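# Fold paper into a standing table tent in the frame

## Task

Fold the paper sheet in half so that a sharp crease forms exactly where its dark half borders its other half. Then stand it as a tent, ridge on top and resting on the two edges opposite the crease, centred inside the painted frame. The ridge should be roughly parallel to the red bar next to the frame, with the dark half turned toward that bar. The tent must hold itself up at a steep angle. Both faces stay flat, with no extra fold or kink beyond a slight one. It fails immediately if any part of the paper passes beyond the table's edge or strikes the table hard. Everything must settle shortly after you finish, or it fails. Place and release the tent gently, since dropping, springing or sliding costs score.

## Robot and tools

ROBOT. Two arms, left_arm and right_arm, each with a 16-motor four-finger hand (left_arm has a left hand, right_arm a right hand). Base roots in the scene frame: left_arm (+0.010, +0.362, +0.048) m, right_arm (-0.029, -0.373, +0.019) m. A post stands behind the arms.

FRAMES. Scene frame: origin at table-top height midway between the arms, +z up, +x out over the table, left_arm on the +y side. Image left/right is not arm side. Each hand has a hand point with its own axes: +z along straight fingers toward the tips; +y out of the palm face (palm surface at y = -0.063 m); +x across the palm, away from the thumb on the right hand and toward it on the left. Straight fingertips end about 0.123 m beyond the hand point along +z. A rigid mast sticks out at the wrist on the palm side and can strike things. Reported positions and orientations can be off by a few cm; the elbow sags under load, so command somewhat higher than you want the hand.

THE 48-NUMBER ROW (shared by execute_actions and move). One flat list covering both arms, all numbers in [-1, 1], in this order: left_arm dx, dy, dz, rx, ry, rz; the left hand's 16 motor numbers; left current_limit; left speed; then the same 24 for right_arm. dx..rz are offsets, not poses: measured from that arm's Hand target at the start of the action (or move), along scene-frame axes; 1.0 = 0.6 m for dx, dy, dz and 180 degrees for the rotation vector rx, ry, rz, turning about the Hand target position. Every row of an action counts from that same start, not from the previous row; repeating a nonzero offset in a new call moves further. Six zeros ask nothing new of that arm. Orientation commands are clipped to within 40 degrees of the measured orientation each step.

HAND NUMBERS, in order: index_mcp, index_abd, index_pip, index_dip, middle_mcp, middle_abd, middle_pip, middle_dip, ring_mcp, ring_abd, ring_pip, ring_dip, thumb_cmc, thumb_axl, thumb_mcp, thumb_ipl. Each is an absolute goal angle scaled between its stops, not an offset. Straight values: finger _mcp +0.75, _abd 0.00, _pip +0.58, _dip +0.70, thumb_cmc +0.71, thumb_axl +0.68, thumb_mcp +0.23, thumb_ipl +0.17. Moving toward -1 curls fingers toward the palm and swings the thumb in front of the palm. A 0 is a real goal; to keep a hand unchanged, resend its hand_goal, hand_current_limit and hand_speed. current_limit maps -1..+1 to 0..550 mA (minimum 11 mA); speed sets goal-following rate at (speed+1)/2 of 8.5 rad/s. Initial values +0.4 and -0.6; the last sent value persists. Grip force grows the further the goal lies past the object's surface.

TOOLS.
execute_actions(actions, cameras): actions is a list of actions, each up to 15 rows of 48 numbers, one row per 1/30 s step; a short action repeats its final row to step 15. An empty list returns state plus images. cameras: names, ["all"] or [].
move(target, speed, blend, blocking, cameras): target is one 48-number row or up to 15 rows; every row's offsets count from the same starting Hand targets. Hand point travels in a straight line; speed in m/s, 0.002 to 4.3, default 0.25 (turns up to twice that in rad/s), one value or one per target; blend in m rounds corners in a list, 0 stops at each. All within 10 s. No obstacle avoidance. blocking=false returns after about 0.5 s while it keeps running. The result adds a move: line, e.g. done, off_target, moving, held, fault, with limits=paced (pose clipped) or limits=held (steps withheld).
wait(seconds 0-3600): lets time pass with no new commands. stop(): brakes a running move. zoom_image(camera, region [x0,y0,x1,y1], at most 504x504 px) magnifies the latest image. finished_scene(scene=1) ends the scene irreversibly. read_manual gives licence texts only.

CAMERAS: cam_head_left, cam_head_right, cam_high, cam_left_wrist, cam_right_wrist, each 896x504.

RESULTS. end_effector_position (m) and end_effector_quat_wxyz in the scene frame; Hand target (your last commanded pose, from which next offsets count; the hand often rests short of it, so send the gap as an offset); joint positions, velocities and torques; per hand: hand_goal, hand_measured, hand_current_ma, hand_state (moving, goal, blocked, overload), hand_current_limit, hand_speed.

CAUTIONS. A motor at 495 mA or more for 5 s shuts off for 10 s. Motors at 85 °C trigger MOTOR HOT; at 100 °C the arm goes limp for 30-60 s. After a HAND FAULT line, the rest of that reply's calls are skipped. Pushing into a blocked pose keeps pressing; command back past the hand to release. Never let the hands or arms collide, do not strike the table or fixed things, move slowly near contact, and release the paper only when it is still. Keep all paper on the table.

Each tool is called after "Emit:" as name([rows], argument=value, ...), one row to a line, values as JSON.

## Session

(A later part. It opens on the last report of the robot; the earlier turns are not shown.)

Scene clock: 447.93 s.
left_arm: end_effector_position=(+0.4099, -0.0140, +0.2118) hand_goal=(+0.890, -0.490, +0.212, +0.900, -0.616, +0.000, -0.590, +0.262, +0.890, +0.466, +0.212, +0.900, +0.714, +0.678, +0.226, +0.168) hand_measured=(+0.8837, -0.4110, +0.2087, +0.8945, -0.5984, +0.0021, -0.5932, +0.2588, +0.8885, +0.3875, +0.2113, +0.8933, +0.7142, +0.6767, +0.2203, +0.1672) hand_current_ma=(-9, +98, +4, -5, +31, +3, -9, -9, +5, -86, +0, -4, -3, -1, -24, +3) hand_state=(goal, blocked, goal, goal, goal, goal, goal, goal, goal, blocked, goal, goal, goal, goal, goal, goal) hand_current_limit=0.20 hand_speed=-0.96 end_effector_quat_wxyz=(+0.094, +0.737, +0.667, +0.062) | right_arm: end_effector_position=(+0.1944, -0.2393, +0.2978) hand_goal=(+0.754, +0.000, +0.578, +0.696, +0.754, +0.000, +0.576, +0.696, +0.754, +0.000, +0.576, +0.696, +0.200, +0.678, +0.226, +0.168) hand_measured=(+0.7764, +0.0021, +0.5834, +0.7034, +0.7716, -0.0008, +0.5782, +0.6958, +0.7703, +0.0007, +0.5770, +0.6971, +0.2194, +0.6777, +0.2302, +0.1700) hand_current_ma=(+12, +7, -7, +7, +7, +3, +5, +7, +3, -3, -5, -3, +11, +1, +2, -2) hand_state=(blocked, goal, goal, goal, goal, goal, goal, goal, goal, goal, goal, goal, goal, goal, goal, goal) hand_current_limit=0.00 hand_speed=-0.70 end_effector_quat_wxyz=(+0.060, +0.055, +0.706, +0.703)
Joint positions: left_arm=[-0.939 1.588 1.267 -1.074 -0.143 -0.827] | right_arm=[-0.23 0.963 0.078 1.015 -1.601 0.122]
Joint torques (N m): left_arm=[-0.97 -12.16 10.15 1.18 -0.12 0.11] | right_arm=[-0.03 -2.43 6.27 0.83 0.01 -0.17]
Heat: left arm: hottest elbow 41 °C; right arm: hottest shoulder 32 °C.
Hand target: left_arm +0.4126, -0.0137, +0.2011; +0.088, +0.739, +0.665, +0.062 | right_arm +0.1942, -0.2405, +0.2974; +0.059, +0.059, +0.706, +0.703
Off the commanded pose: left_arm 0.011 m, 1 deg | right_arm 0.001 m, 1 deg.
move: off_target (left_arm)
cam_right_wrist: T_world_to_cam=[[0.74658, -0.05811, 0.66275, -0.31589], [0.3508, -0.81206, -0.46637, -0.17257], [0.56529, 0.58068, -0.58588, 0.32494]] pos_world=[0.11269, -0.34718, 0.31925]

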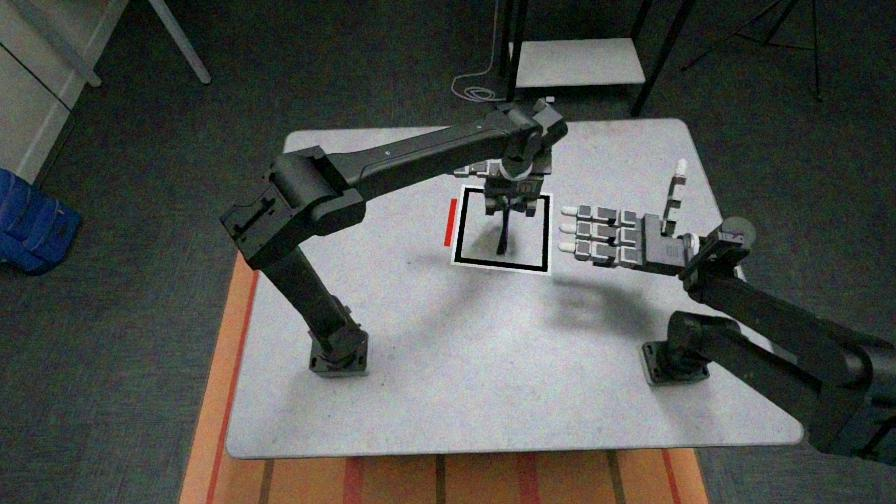

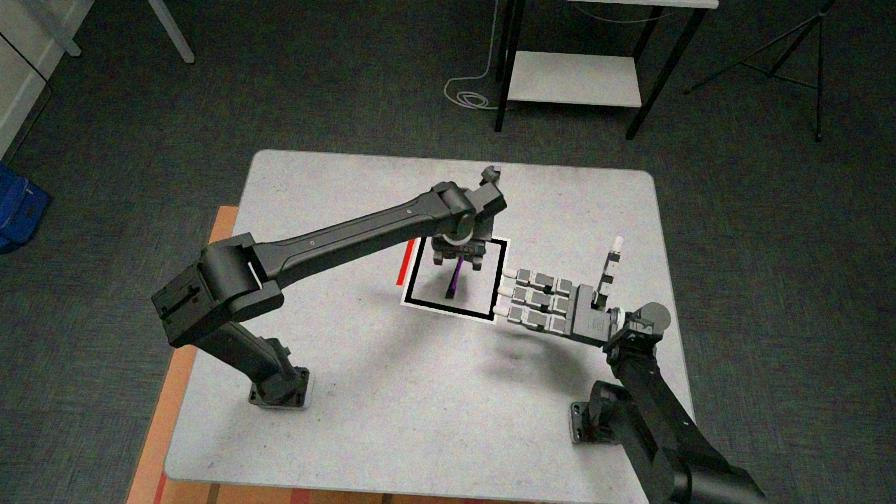

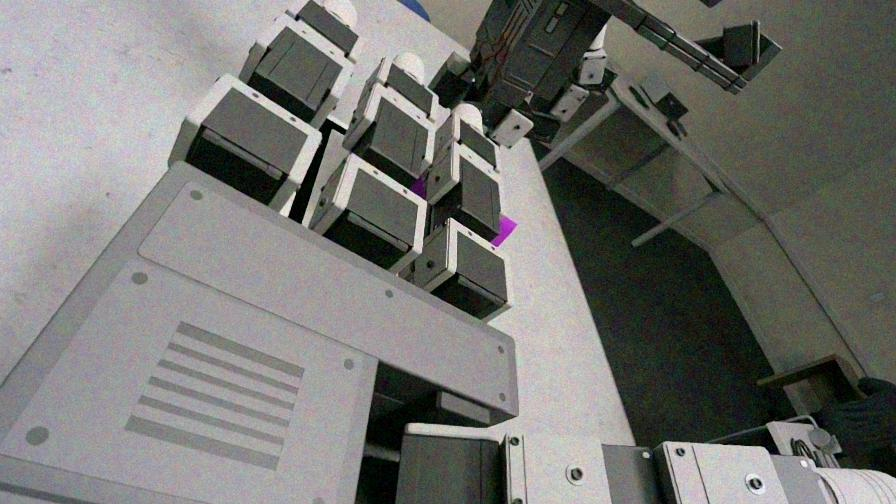

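Emit:
move(target=[0,0,0.004,0,0,0,0.890,-0.44,0.212,0.899,-0.616,0,-0.591,0.261,0.890,0.415,0.212,0.899,0.714,0.678,0.226,0.168,0.2,-0.985,0,0,0,0,0,0,0.754,0.0,0.577,0.696,0.754,0,0.576,0.696,0.754,0,0.576,0.696,0.2,0.678,0.226,0.168,0.0,-0.7], speed=0.01, cameras=["cam_head_left", "cam_high"])

Emit:
zoom_image(camera="cam_head_left", region=[450, 160, 550, 270])

Scene clock: 449.10 s.
left_arm: end_effector_position=(+0.4099, -0.0140, +0.2118) hand_goal=(+0.890, -0.440, +0.212, +0.900, -0.616, +0.000, -0.590, +0.262, +0.890, +0.416, +0.212, +0.900, +0.714, +0.678, +0.226, +0.168) hand_measured=(+0.8837, -0.4110, +0.2087, +0.8945, -0.5984, +0.0021, -0.5945, +0.2588, +0.8885, +0.3860, +0.2113, +0.8933, +0.7142, +0.6767, +0.2203, +0.1681) hand_current_ma=(-8, +60, +12, -6, +27, +2, -2, -19, +9, -50, +0, +9, -4, -4, -16, -5) hand_state=(goal, moving, goal, goal, goal, goal, goal, goal, goal, moving, goal, goal, goal, goal, goal, goal) hand_current_limit=0.20 hand_speed=-0.98 end_effector_quat_wxyz=(+0.094, +0.737, +0.667, +0.062) | right_arm: end_effector_position=(+0.1944, -0.2393, +0.2978) hand_goal=(+0.754, +0.000, +0.578, +0.696, +0.754, +0.000, +0.576, +0.696, +0.754, +0.000, +0.576, +0.696, +0.200, +0.678, +0.226, +0.168) hand_measured=(+0.7776, +0.0021, +0.5821, +0.7034, +0.7716, -0.0008, +0.5782, +0.6958, +0.7703, +0.0007, +0.5770, +0.6971, +0.2194, +0.6777, +0.2311, +0.1700) hand_current_ma=(+10, +1, -9, +4, +12, +2, +3, +10, +4, -3, -5, -6, +7, -3, +2, -3) hand_state=(blocked, goal, goal, goal, goal, goal, goal, goal, goal, goal, goal, goal, goal, goal, goal, goal) hand_current_limit=0.00 hand_speed=-0.70 end_effector_quat_wxyz=(+0.060, +0.055, +0.706, +0.703)
Joint positions: left_arm=[-0.939 1.588 1.267 -1.074 -0.143 -0.827] | right_arm=[-0.23 0.963 0.078 1.015 -1.601 0.122]
Joint torques (N m): left_arm=[-0.85 -12.34 10.55 1.06 -0.12 0.11] | right_arm=[-0.15 -2.67 6.32 0.85 0.01 -0.17]
Heat: left arm: hottest elbow 41 °C; right arm: hottest shoulder 32 °C.
Hand target: left_arm +0.4126, -0.0136, +0.2034; +0.088, +0.739, +0.665, +0.062 | right_arm +0.1942, -0.2405, +0.2974; +0.059, +0.059, +0.706, +0.703
Off the commanded pose: left_arm 0.009 m, 1 deg | right_arm 0.001 m, 1 deg.
move: done

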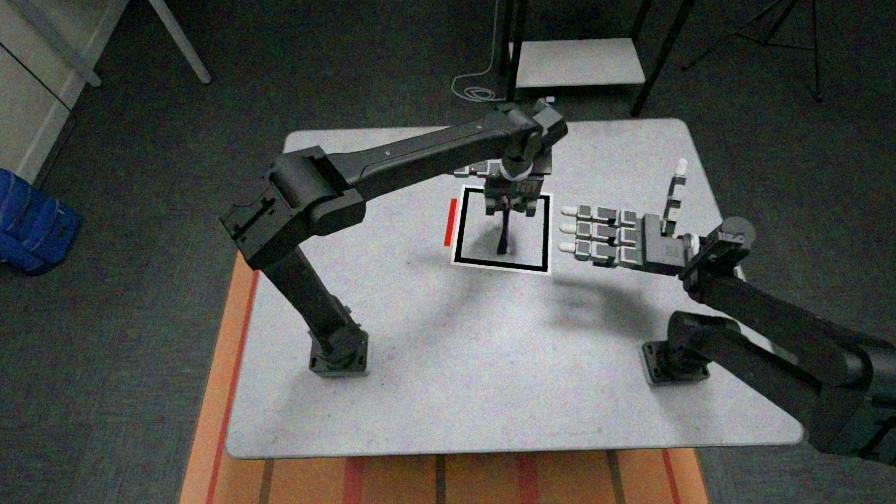

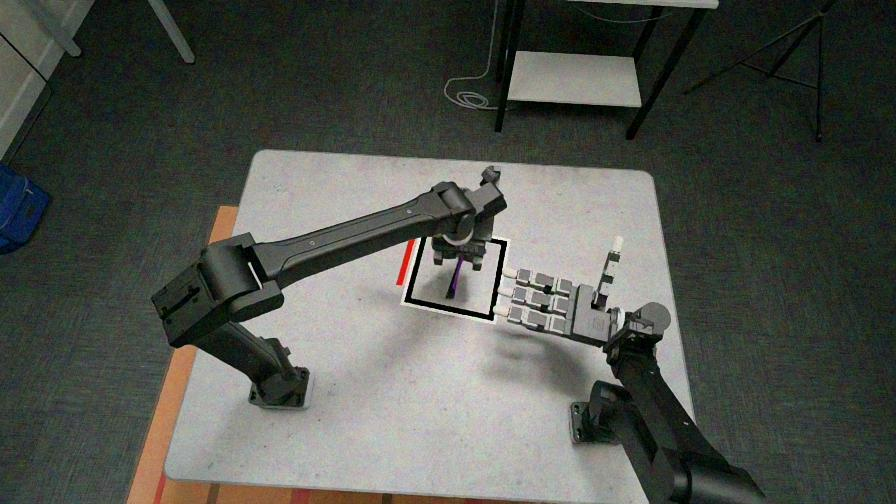

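Scaled by 4.582 from the camera's image (finer frame: 1280x720).

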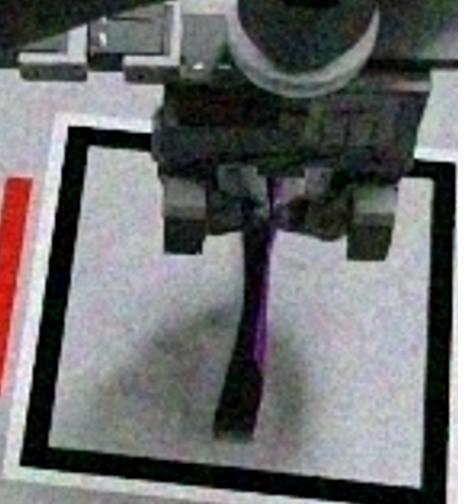

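Emit:
move(target=[0,0,0,0,0,0,0.890,-0.41,0.212,0.899,-0.616,0,-0.591,0.261,0.890,0.386,0.212,0.899,0.714,0.678,0.226,0.168,0.2,-0.985,0,0,0,0,0,0,0.754,0.0,0.577,0.696,0.754,0,0.576,0.696,0.754,0,0.576,0.696,0.2,0.678,0.226,0.168,0.0,-0.7], speed=0.01, cameras=["cam_head_left", "cam_high"])

Emit:
zoom_image(camera="cam_head_left", region=[450, 160, 550, 270])

Scene clock: 450.07 s.
left_arm: end_effector_position=(+0.4099, -0.0140, +0.2118) hand_goal=(+0.890, -0.410, +0.212, +0.900, -0.616, +0.000, -0.590, +0.262, +0.890, +0.386, +0.212, +0.900, +0.714, +0.678, +0.226, +0.168) hand_measured=(+0.8849, -0.4081, +0.2087, +0.8945, -0.5984, +0.0021, -0.5945, +0.2588, +0.8837, +0.3831, +0.2190, +0.8945, +0.7142, +0.6777, +0.2203, +0.1681) hand_current_ma=(-23, +2, +6, +4, +28, +2, -6, -8, -4, +13, +12, +2, +1, -11, -33, -8) hand_state=(goal, goal, goal, goal, goal, goal, goal, goal, goal, goal, goal, goal, goal, goal, goal, goal) hand_current_limit=0.20 hand_speed=-0.98 end_effector_quat_wxyz=(+0.094, +0.737, +0.667, +0.062) | right_arm: end_effector_position=(+0.1944, -0.2393, +0.2978) hand_goal=(+0.754, +0.000, +0.578, +0.696, +0.754, +0.000, +0.576, +0.696, +0.754, +0.000, +0.576, +0.696, +0.200, +0.678, +0.226, +0.168) hand_measured=(+0.7764, +0.0021, +0.5834, +0.7034, +0.7716, +0.0007, +0.5782, +0.6971, +0.7703, +0.0007, +0.5757, +0.6971, +0.2181, +0.6777, +0.2311, +0.1700) hand_current_ma=(+11, -3, -4, +6, +13, +3, +3, +9, +6, -3, -7, -4, +7, -2, +1, +1) hand_state=(blocked, goal, goal, goal, goal, goal, goal, goal, goal, goal, goal, goal, goal, goal, goal, goal) hand_current_limit=0.00 hand_speed=-0.70 end_effector_quat_wxyz=(+0.060, +0.055, +0.706, +0.703)
Joint positions: left_arm=[-0.939 1.588 1.267 -1.074 -0.143 -0.827] | right_arm=[-0.23 0.963 0.078 1.015 -1.601 0.122]
Joint torques (N m): left_arm=[-0.79 -12.28 10.55 1.06 -0.12 0.11] | right_arm=[-0.09 -2.14 6.24 0.83 0.04 -0.19]
Heat: left arm: hottest elbow 41 °C; right arm: hottest shoulder 32 °C.
Hand target: left_arm +0.4126, -0.0136, +0.2034; +0.088, +0.739, +0.665, +0.062 | right_arm +0.1942, -0.2405, +0.2974; +0.059, +0.059, +0.706, +0.703
Off the commanded pose: left_arm 0.009 m, 1 deg | right_arm 0.001 m, 1 deg.
move: done

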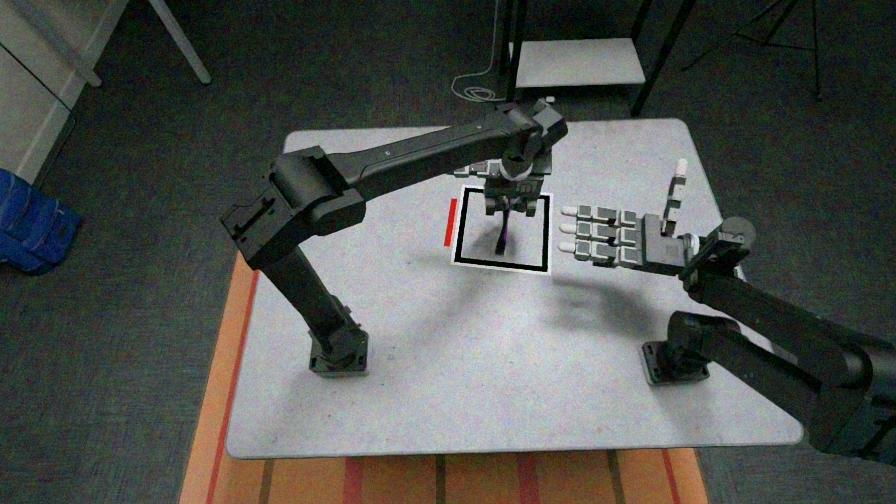

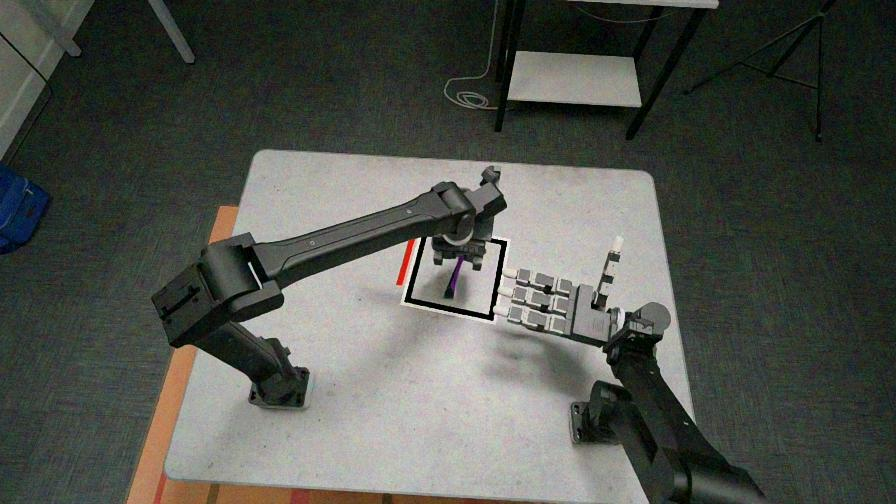

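Scaled by 4.582 from the camera's image (finer frame: 1280x720).

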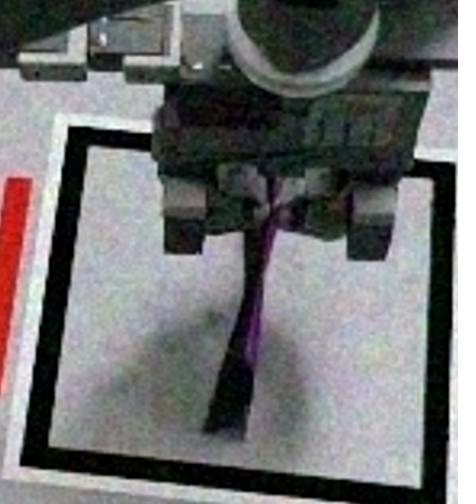

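Emit:
move(target=[0,0,0,0,0,0,0.890,-0.39,0.212,0.899,-0.616,0,-0.591,0.261,0.890,0.366,0.212,0.899,0.714,0.678,0.226,0.168,0.2,-0.985,0,0,0,0,0,0,0.754,0.0,0.577,0.696,0.754,0,0.576,0.696,0.754,0,0.576,0.696,0.2,0.678,0.226,0.168,0.0,-0.7], speed=0.01, cameras=["cam_head_left", "cam_high", "cam_left_wrist", "cam_right_wrist"])

Emit:
zoom_image(camera="cam_head_left", region=[450, 160, 550, 270])

Emit:
zoom_image(camera="cam_left_wrist", region=[400, 0, 660, 280])

Emit:
zoom_image(camera="cam_right_wrist", region=[400, 140, 580, 280])

Scene clock: 451.33 s.
left_arm: end_effector_position=(+0.4099, -0.0140, +0.2118) hand_goal=(+0.890, -0.390, +0.212, +0.900, -0.616, +0.000, -0.590, +0.262, +0.890, +0.366, +0.212, +0.900, +0.714, +0.678, +0.226, +0.168) hand_measured=(+0.8837, -0.3920, +0.2151, +0.8945, -0.5984, +0.0021, -0.5932, +0.2588, +0.8849, +0.3699, +0.2190, +0.8971, +0.7142, +0.6767, +0.2203, +0.1681) hand_current_ma=(-10, +5, +11, +3, +25, +8, -10, -5, -7, +5, +24, +17, +4, -6, -28, -3) hand_state=(goal, goal, goal, goal, goal, goal, goal, goal, goal, goal, goal, goal, goal, goal, goal, goal) hand_current_limit=0.20 hand_speed=-0.98 end_effector_quat_wxyz=(+0.094, +0.737, +0.667, +0.062) | right_arm: end_effector_position=(+0.1944, -0.2393, +0.2978) hand_goal=(+0.754, +0.000, +0.578, +0.696, +0.754, +0.000, +0.576, +0.696, +0.754, +0.000, +0.576, +0.696, +0.200, +0.678, +0.226, +0.168) hand_measured=(+0.7764, +0.0007, +0.5834, +0.7034, +0.7703, -0.0008, +0.5795, +0.6958, +0.7703, +0.0007, +0.5770, +0.6971, +0.2181, +0.6777, +0.2302, +0.1700) hand_current_ma=(+10, +2, -9, +5, +9, +6, +5, +12, +8, -2, -5, -3, +10, +0, -3, -1) hand_state=(blocked, goal, goal, goal, goal, goal, goal, goal, goal, goal, goal, goal, goal, goal, goal, goal) hand_current_limit=0.00 hand_speed=-0.70 end_effector_quat_wxyz=(+0.060, +0.055, +0.706, +0.703)
Joint positions: left_arm=[-0.939 1.588 1.267 -1.074 -0.143 -0.827] | right_arm=[-0.23 0.963 0.078 1.015 -1.601 0.122]
Joint torques (N m): left_arm=[-0.79 -12.34 10.55 1.06 -0.12 0.11] | right_arm=[-0.5 -2.37 6.35 0.81 0.01 -0.19]
Heat: left arm: hottest elbow 41 °C; right arm: hottest shoulder 32 °C.
Hand target: left_arm +0.4126, -0.0136, +0.2034; +0.088, +0.739, +0.665, +0.062 | right_arm +0.1942, -0.2405, +0.2974; +0.059, +0.059, +0.706, +0.703
Off the commanded pose: left_arm 0.009 m, 1 deg | right_arm 0.001 m, 1 deg.
move: done
cam_left_wrist: T_world_to_cam=[[-0.66876, -0.72396, -0.16922, 0.27413], [-0.68856, 0.51725, 0.50827, 0.14283], [-0.28045, 0.45643, -0.84441, 0.42517]] pos_world=[0.40091, -0.06948, 0.33281]
cam_right_wrist: T_world_to_cam=[[0.74658, -0.05811, 0.66275, -0.31589], [0.3508, -0.81206, -0.46637, -0.17257], [0.56529, 0.58068, -0.58588, 0.32494]] pos_world=[0.11269, -0.34718, 0.31925]

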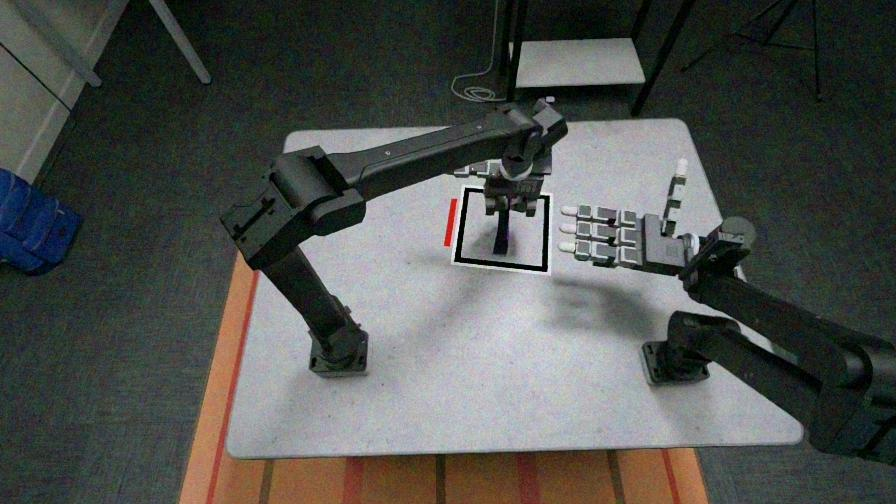

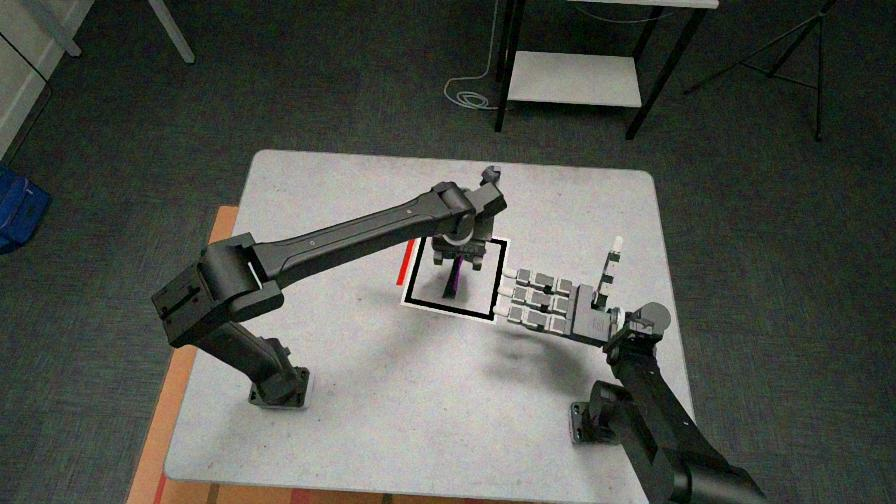

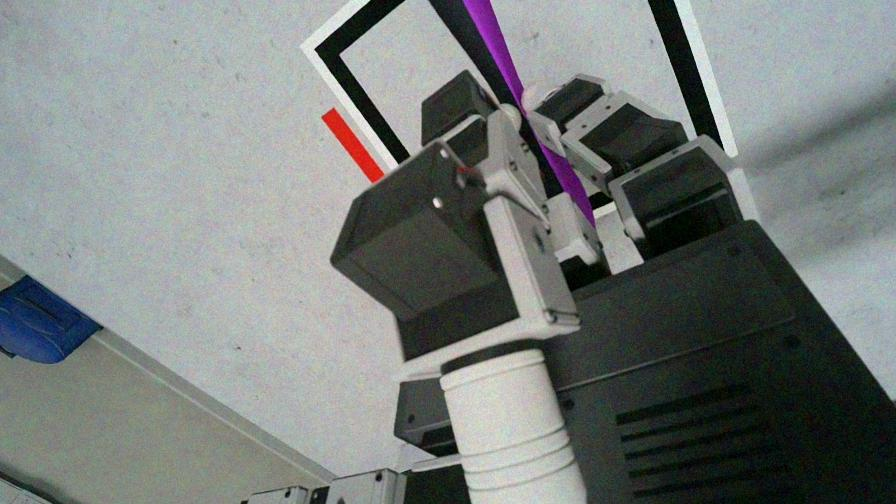

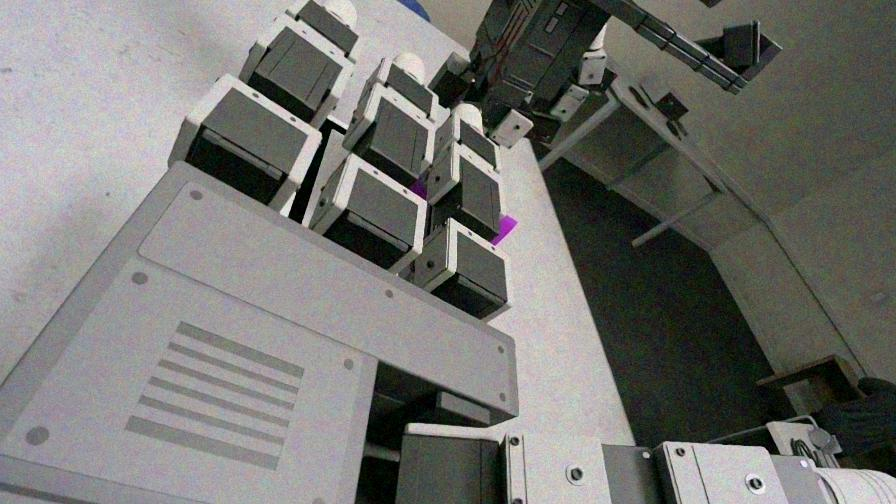

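Scaled by 4.582 from the camera's image (finer frame: 1280x720).

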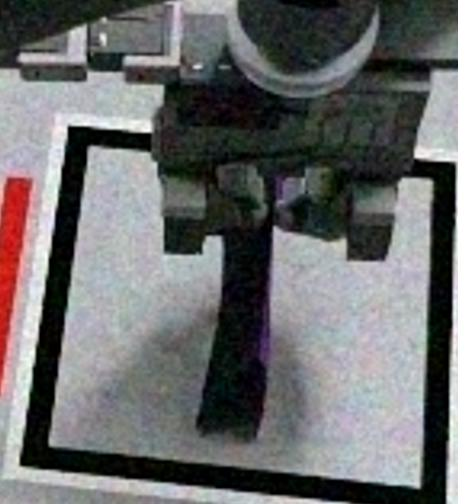

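Scaled by 1.800 from the camera's image (finer frame: 1280x720).

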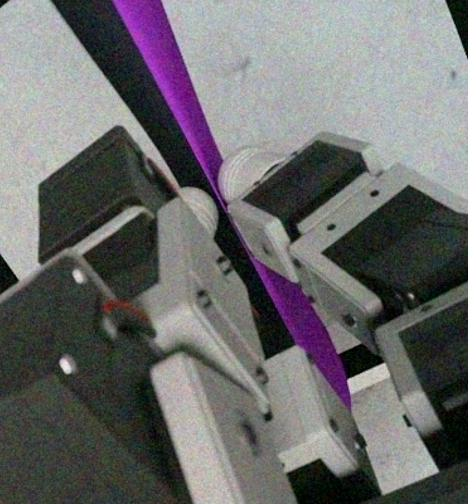

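Scaled by 2.800 from the camera's image (finer frame: 1280x720).

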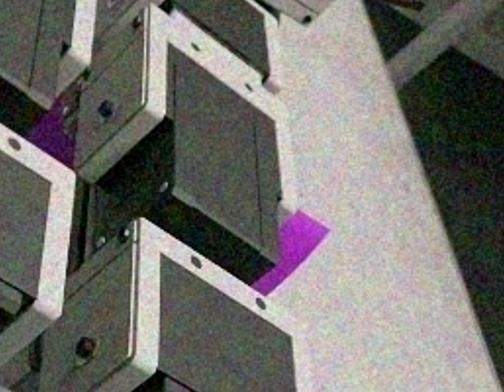

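Emit:
zoom_image(camera="cam_high", region=[425, 230, 485, 310])

Emit:
zoom_image(camera="cam_head_left", region=[480, 190, 530, 265])

Scaled by 6.300 from the camera's image (finer frame: 1280x720).

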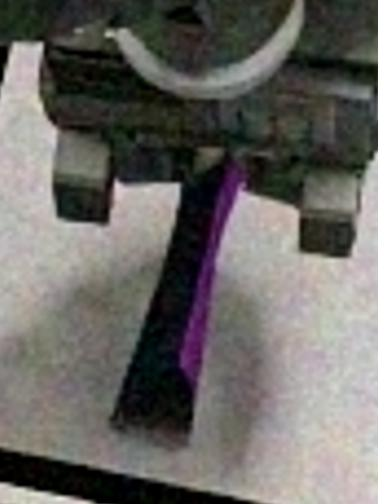

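Scaled by 6.720 from the camera's image (finer frame: 1280x720).

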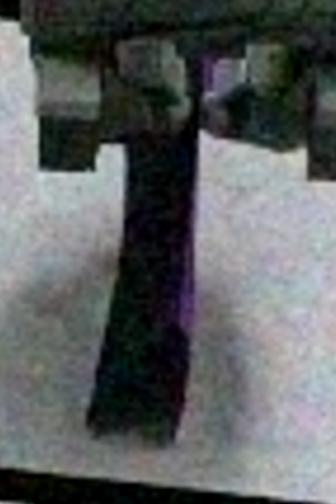

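Emit:
move(target=[0.0018,0.0117,0.0067,0,0,0,0.890,-0.39,0.212,0.899,-0.616,0,-0.591,0.261,0.890,0.366,0.212,0.899,0.714,0.678,0.226,0.168,0.2,-0.985,0,0,0,0,0,0,0.754,0.0,0.577,0.696,0.754,0,0.576,0.696,0.754,0,0.576,0.696,0.2,0.678,0.226,0.168,0.0,-0.7], speed=0.01, cameras=["cam_head_left", "cam_high", "cam_left_wrist", "cam_right_wrist"])

Emit:
zoom_image(camera="cam_high", region=[425, 230, 485, 310])

Emit:
zoom_image(camera="cam_head_left", region=[480, 190, 530, 265])

Emit:
zoom_image(camera="cam_left_wrist", region=[400, 0, 660, 280])

Scene clock: 454.43 s.
left_arm: end_effector_position=(+0.4120, -0.0086, +0.2085) hand_goal=(+0.890, -0.390, +0.212, +0.900, -0.616, +0.000, -0.590, +0.262, +0.890, +0.366, +0.212, +0.900, +0.714, +0.678, +0.226, +0.168) hand_measured=(+0.8837, -0.3920, +0.2151, +0.8945, -0.5984, +0.0021, -0.5945, +0.2588, +0.8837, +0.3699, +0.2190, +0.8984, +0.7142, +0.6767, +0.2203, +0.1672) hand_current_ma=(-19, +1, +8, -5, +30, -2, +15, -17, -7, +7, +19, +15, +2, -8, -6, +2) hand_state=(goal, goal, goal, goal, goal, goal, goal, goal, goal, goal, goal, goal, goal, goal, goal, goal) hand_current_limit=0.20 hand_speed=-0.98 end_effector_quat_wxyz=(+0.090, +0.736, +0.668, +0.063) | right_arm: end_effector_position=(+0.1944, -0.2393, +0.2978) hand_goal=(+0.754, +0.000, +0.578, +0.696, +0.754, +0.000, +0.576, +0.696, +0.754, +0.000, +0.576, +0.696, +0.200, +0.678, +0.226, +0.168) hand_measured=(+0.7764, +0.0007, +0.5834, +0.7034, +0.7716, -0.0008, +0.5795, +0.6971, +0.7703, +0.0007, +0.5770, +0.6971, +0.2181, +0.6777, +0.2311, +0.1700) hand_current_ma=(+6, +0, -6, +6, +8, +3, +4, +10, +6, -4, -3, -3, +8, -3, +0, +0) hand_state=(blocked, goal, goal, goal, goal, goal, goal, goal, goal, goal, goal, goal, goal, goal, goal, goal) hand_current_limit=0.00 hand_speed=-0.70 end_effector_quat_wxyz=(+0.060, +0.055, +0.706, +0.703)
Joint positions: left_arm=[-0.929 1.588 1.26 -1.074 -0.142 -0.821] | right_arm=[-0.23 0.963 0.078 1.015 -1.601 0.122]
Joint torques (N m): left_arm=[-0.67 -13.45 10.51 0.83 -0.11 0.15] | right_arm=[-0.26 -2.26 6.28 0.8 0.03 -0.19]
Heat: left arm: hottest elbow 41 °C; right arm: hottest shoulder 32 °C.
Hand target: left_arm +0.4138, -0.0065, +0.2075; +0.088, +0.739, +0.665, +0.062 | right_arm +0.1942, -0.2405, +0.2974; +0.059, +0.059, +0.706, +0.703
Off the commanded pose: left_arm 0.003 m, 1 deg | right_arm 0.001 m, 1 deg.
move: done
cam_left_wrist: T_world_to_cam=[[-0.66698, -0.72536, -0.17026, 0.27831], [-0.6878, 0.51154, 0.51504, 0.14148], [-0.28649, 0.46062, -0.84009, 0.42221]] pos_world=[0.4039, -0.06497, 0.32921]
cam_right_wrist: T_world_to_cam=[[0.74658, -0.05811, 0.66275, -0.31589], [0.3508, -0.81206, -0.46637, -0.17257], [0.56529, 0.58068, -0.58588, 0.32494]] pos_world=[0.11269, -0.34718, 0.31925]

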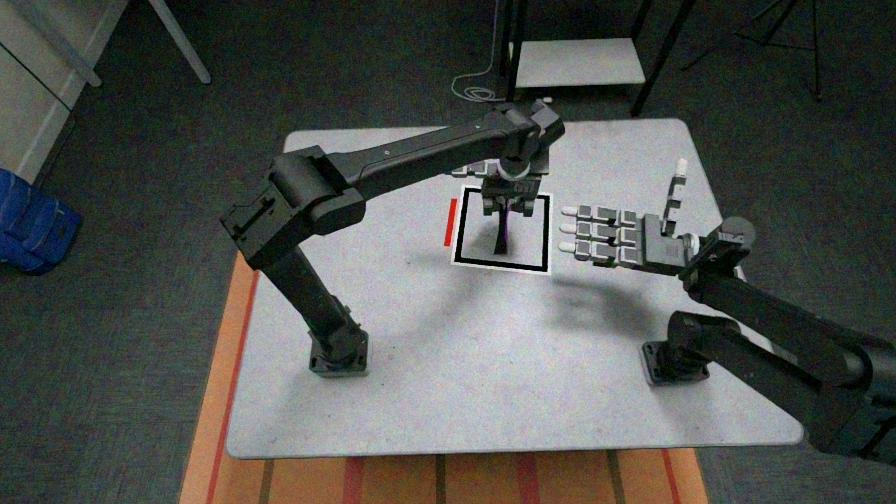

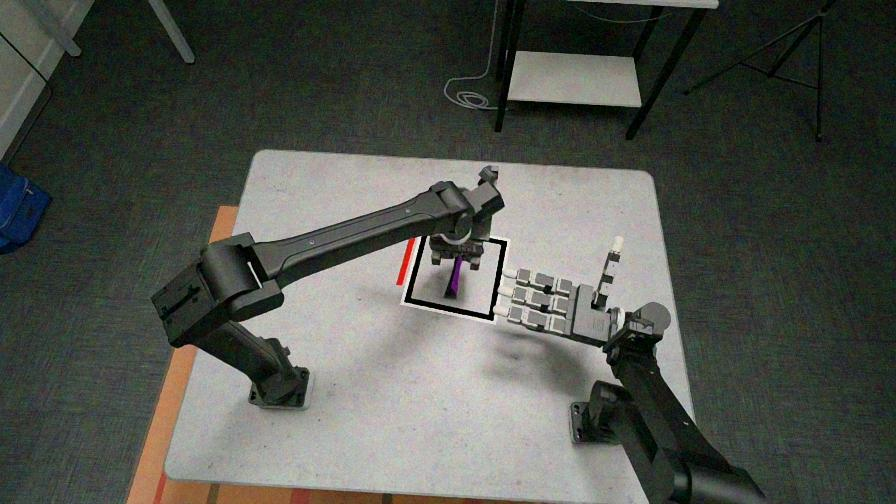

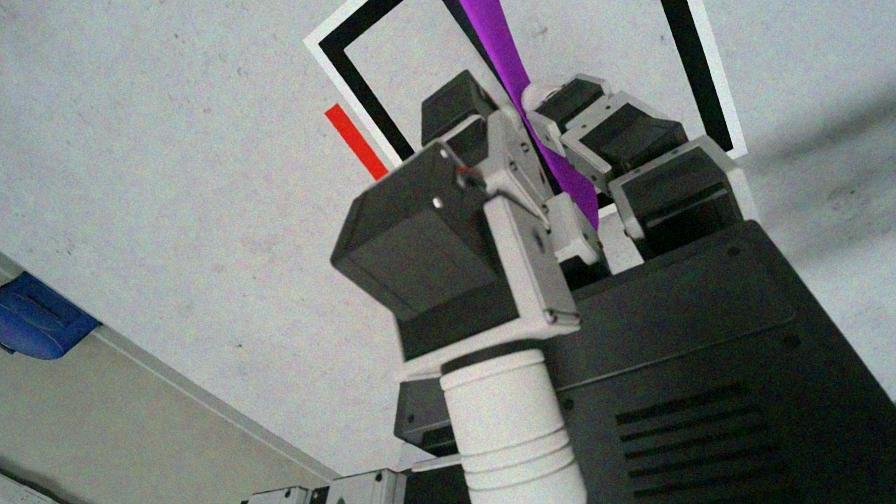

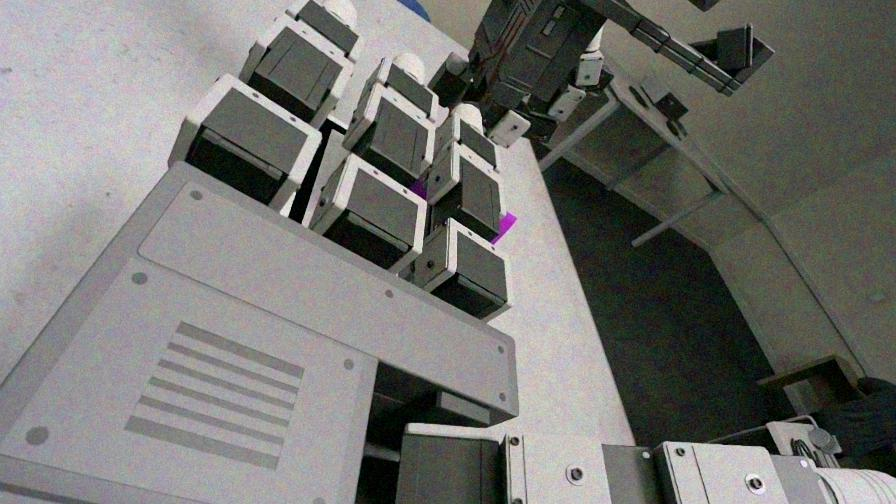

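Scaled by 6.300 from the camera's image (finer frame: 1280x720).

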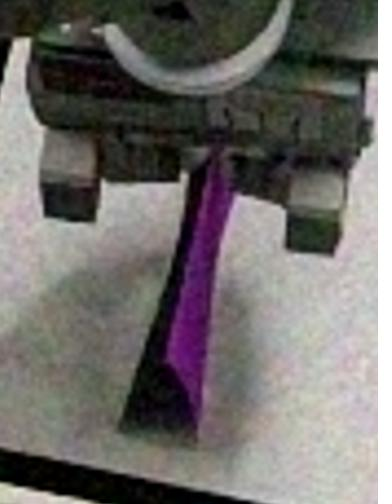

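Scaled by 6.720 from the camera's image (finer frame: 1280x720).

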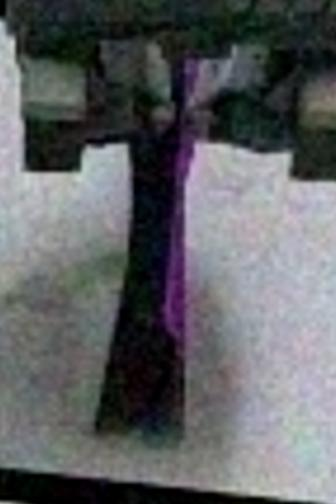

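Scaled by 1.800 from the camera's image (finer frame: 1280x720).

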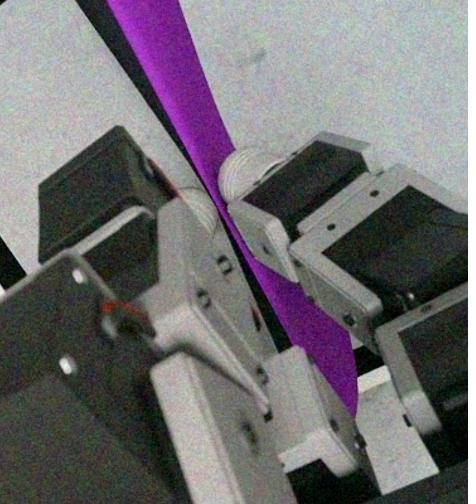

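Emit:
move(target=[0,0,0,0,0,0,0.890,-0.375,0.212,0.899,-0.616,0,-0.591,0.261,0.890,0.352,0.212,0.899,0.714,0.678,0.226,0.168,0.2,-0.985,0,0,0,0,0,0,0.754,0.0,0.577,0.696,0.754,0,0.576,0.696,0.754,0,0.576,0.696,0.2,0.678,0.226,0.168,0.0,-0.7], speed=0.01, cameras=["cam_head_left", "cam_high", "cam_left_wrist", "cam_right_wrist"])

Emit:
zoom_image(camera="cam_high", region=[425, 230, 485, 310])

Emit:
zoom_image(camera="cam_head_left", region=[480, 190, 530, 265])

Emit:
zoom_image(camera="cam_left_wrist", region=[400, 0, 660, 280])

Scene clock: 455.63 s.
left_arm: end_effector_position=(+0.4120, -0.0087, +0.2085) hand_goal=(+0.890, -0.374, +0.212, +0.900, -0.616, +0.000, -0.590, +0.262, +0.890, +0.352, +0.212, +0.900, +0.714, +0.678, +0.226, +0.168) hand_measured=(+0.8849, -0.3759, +0.2151, +0.8933, -0.5996, +0.0021, -0.5932, +0.2588, +0.8837, +0.3567, +0.2190, +0.8971, +0.7142, +0.6777, +0.2203, +0.1672) hand_current_ma=(-21, +4, +8, +1, +36, +13, -11, -4, -1, +12, +26, +8, +4, -7, -4, -5) hand_state=(goal, goal, goal, goal, goal, goal, goal, goal, goal, goal, goal, goal, goal, goal, goal, goal) hand_current_limit=0.20 hand_speed=-0.98 end_effector_quat_wxyz=(+0.090, +0.736, +0.668, +0.063) | right_arm: end_effector_position=(+0.1944, -0.2393, +0.2978) hand_goal=(+0.754, +0.000, +0.578, +0.696, +0.754, +0.000, +0.576, +0.696, +0.754, +0.000, +0.576, +0.696, +0.200, +0.678, +0.226, +0.168) hand_measured=(+0.7764, +0.0021, +0.5834, +0.7034, +0.7703, -0.0008, +0.5782, +0.6971, +0.7703, +0.0007, +0.5770, +0.6971, +0.2181, +0.6777, +0.2302, +0.1700) hand_current_ma=(+9, +2, -5, +6, +10, +3, +7, +8, +8, +1, -4, +0, +11, +0, +0, -3) hand_state=(blocked, goal, goal, goal, goal, goal, goal, goal, goal, goal, goal, goal, goal, goal, goal, goal) hand_current_limit=0.00 hand_speed=-0.70 end_effector_quat_wxyz=(+0.060, +0.055, +0.706, +0.703)
Joint positions: left_arm=[-0.929 1.588 1.26 -1.074 -0.142 -0.821] | right_arm=[-0.23 0.963 0.078 1.015 -1.601 0.122]
Joint torques (N m): left_arm=[-0.67 -13.39 10.44 0.84 -0.11 0.15] | right_arm=[-0.26 -2.67 6.34 0.83 0.01 -0.19]
Heat: left arm: hottest elbow 41 °C; right arm: hottest shoulder 32 °C.
Hand target: left_arm +0.4138, -0.0065, +0.2075; +0.088, +0.739, +0.665, +0.062 | right_arm +0.1942, -0.2405, +0.2974; +0.059, +0.059, +0.706, +0.703
Off the commanded pose: left_arm 0.003 m, 1 deg | right_arm 0.001 m, 1 deg.
move: done
cam_left_wrist: T_world_to_cam=[[-0.66721, -0.72513, -0.17037, 0.2784], [-0.68766, 0.51172, 0.51504, 0.14137], [-0.28629, 0.4608, -0.84006, 0.4221]] pos_world=[0.4038, -0.06497, 0.32921]
cam_right_wrist: T_world_to_cam=[[0.74658, -0.05811, 0.66275, -0.31589], [0.3508, -0.81206, -0.46637, -0.17257], [0.56529, 0.58068, -0.58588, 0.32494]] pos_world=[0.11269, -0.34718, 0.31925]

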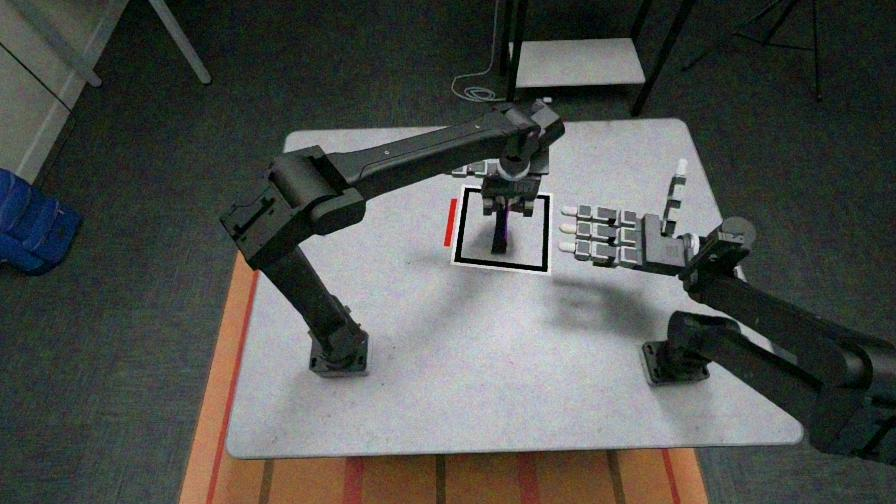

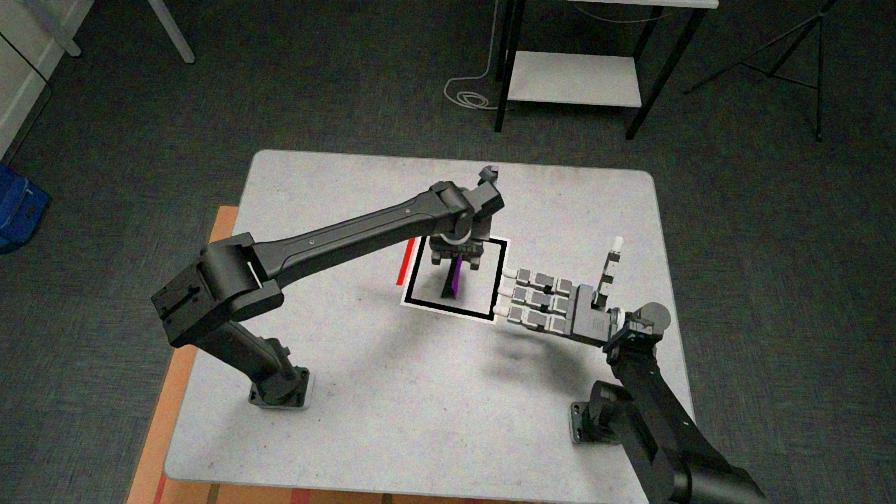

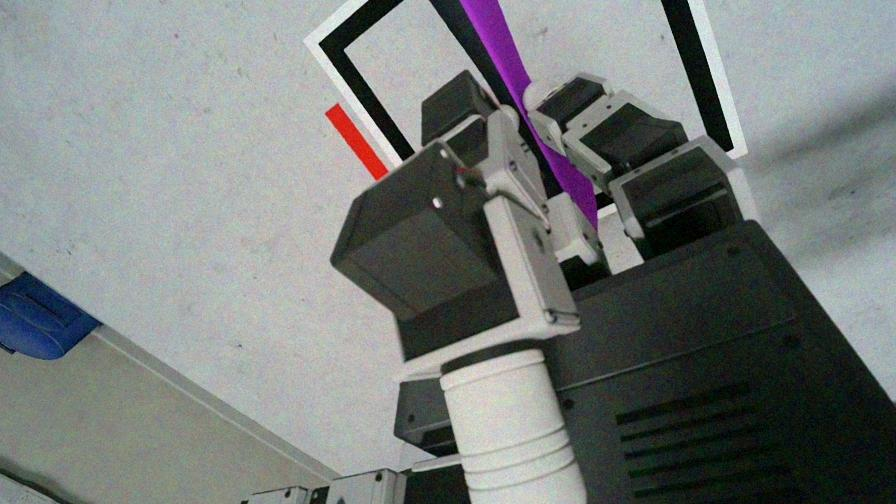

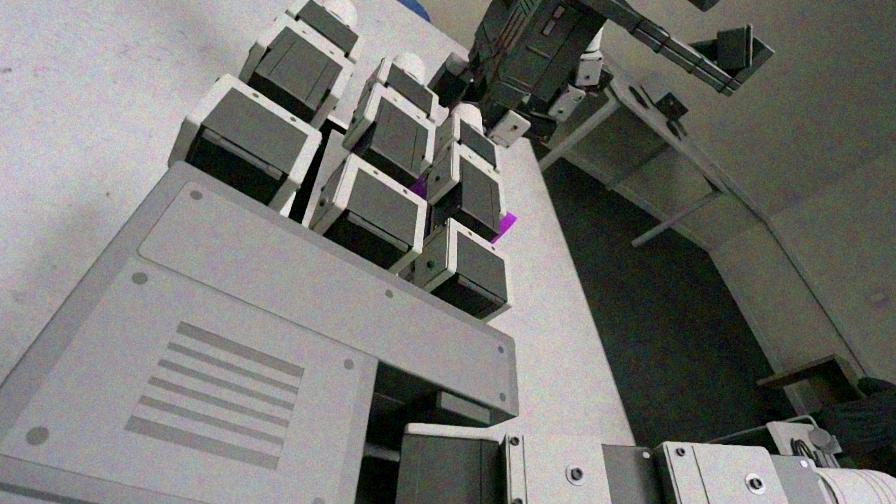

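Scaled by 6.300 from the camera's image (finer frame: 1280x720).

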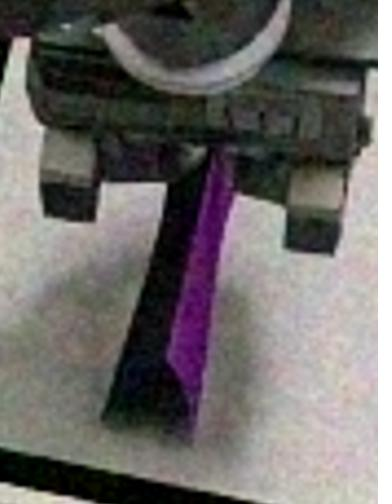

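Scaled by 6.720 from the camera's image (finer frame: 1280x720).

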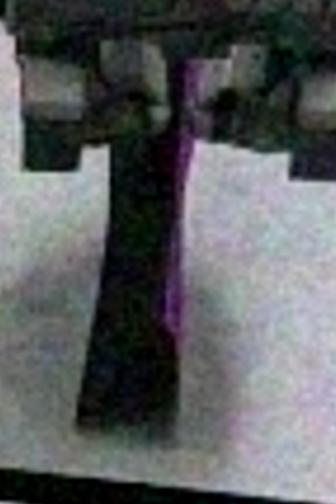

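Scaled by 1.800 from the camera's image (finer frame: 1280x720).

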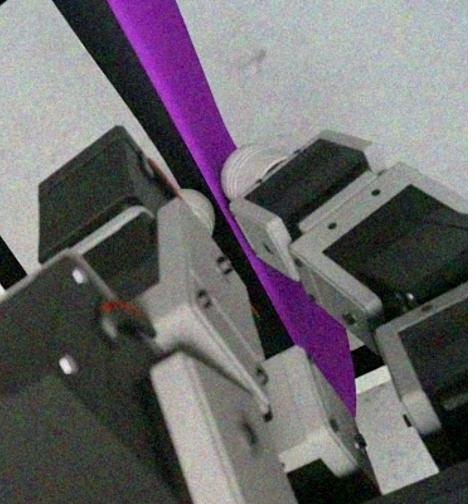

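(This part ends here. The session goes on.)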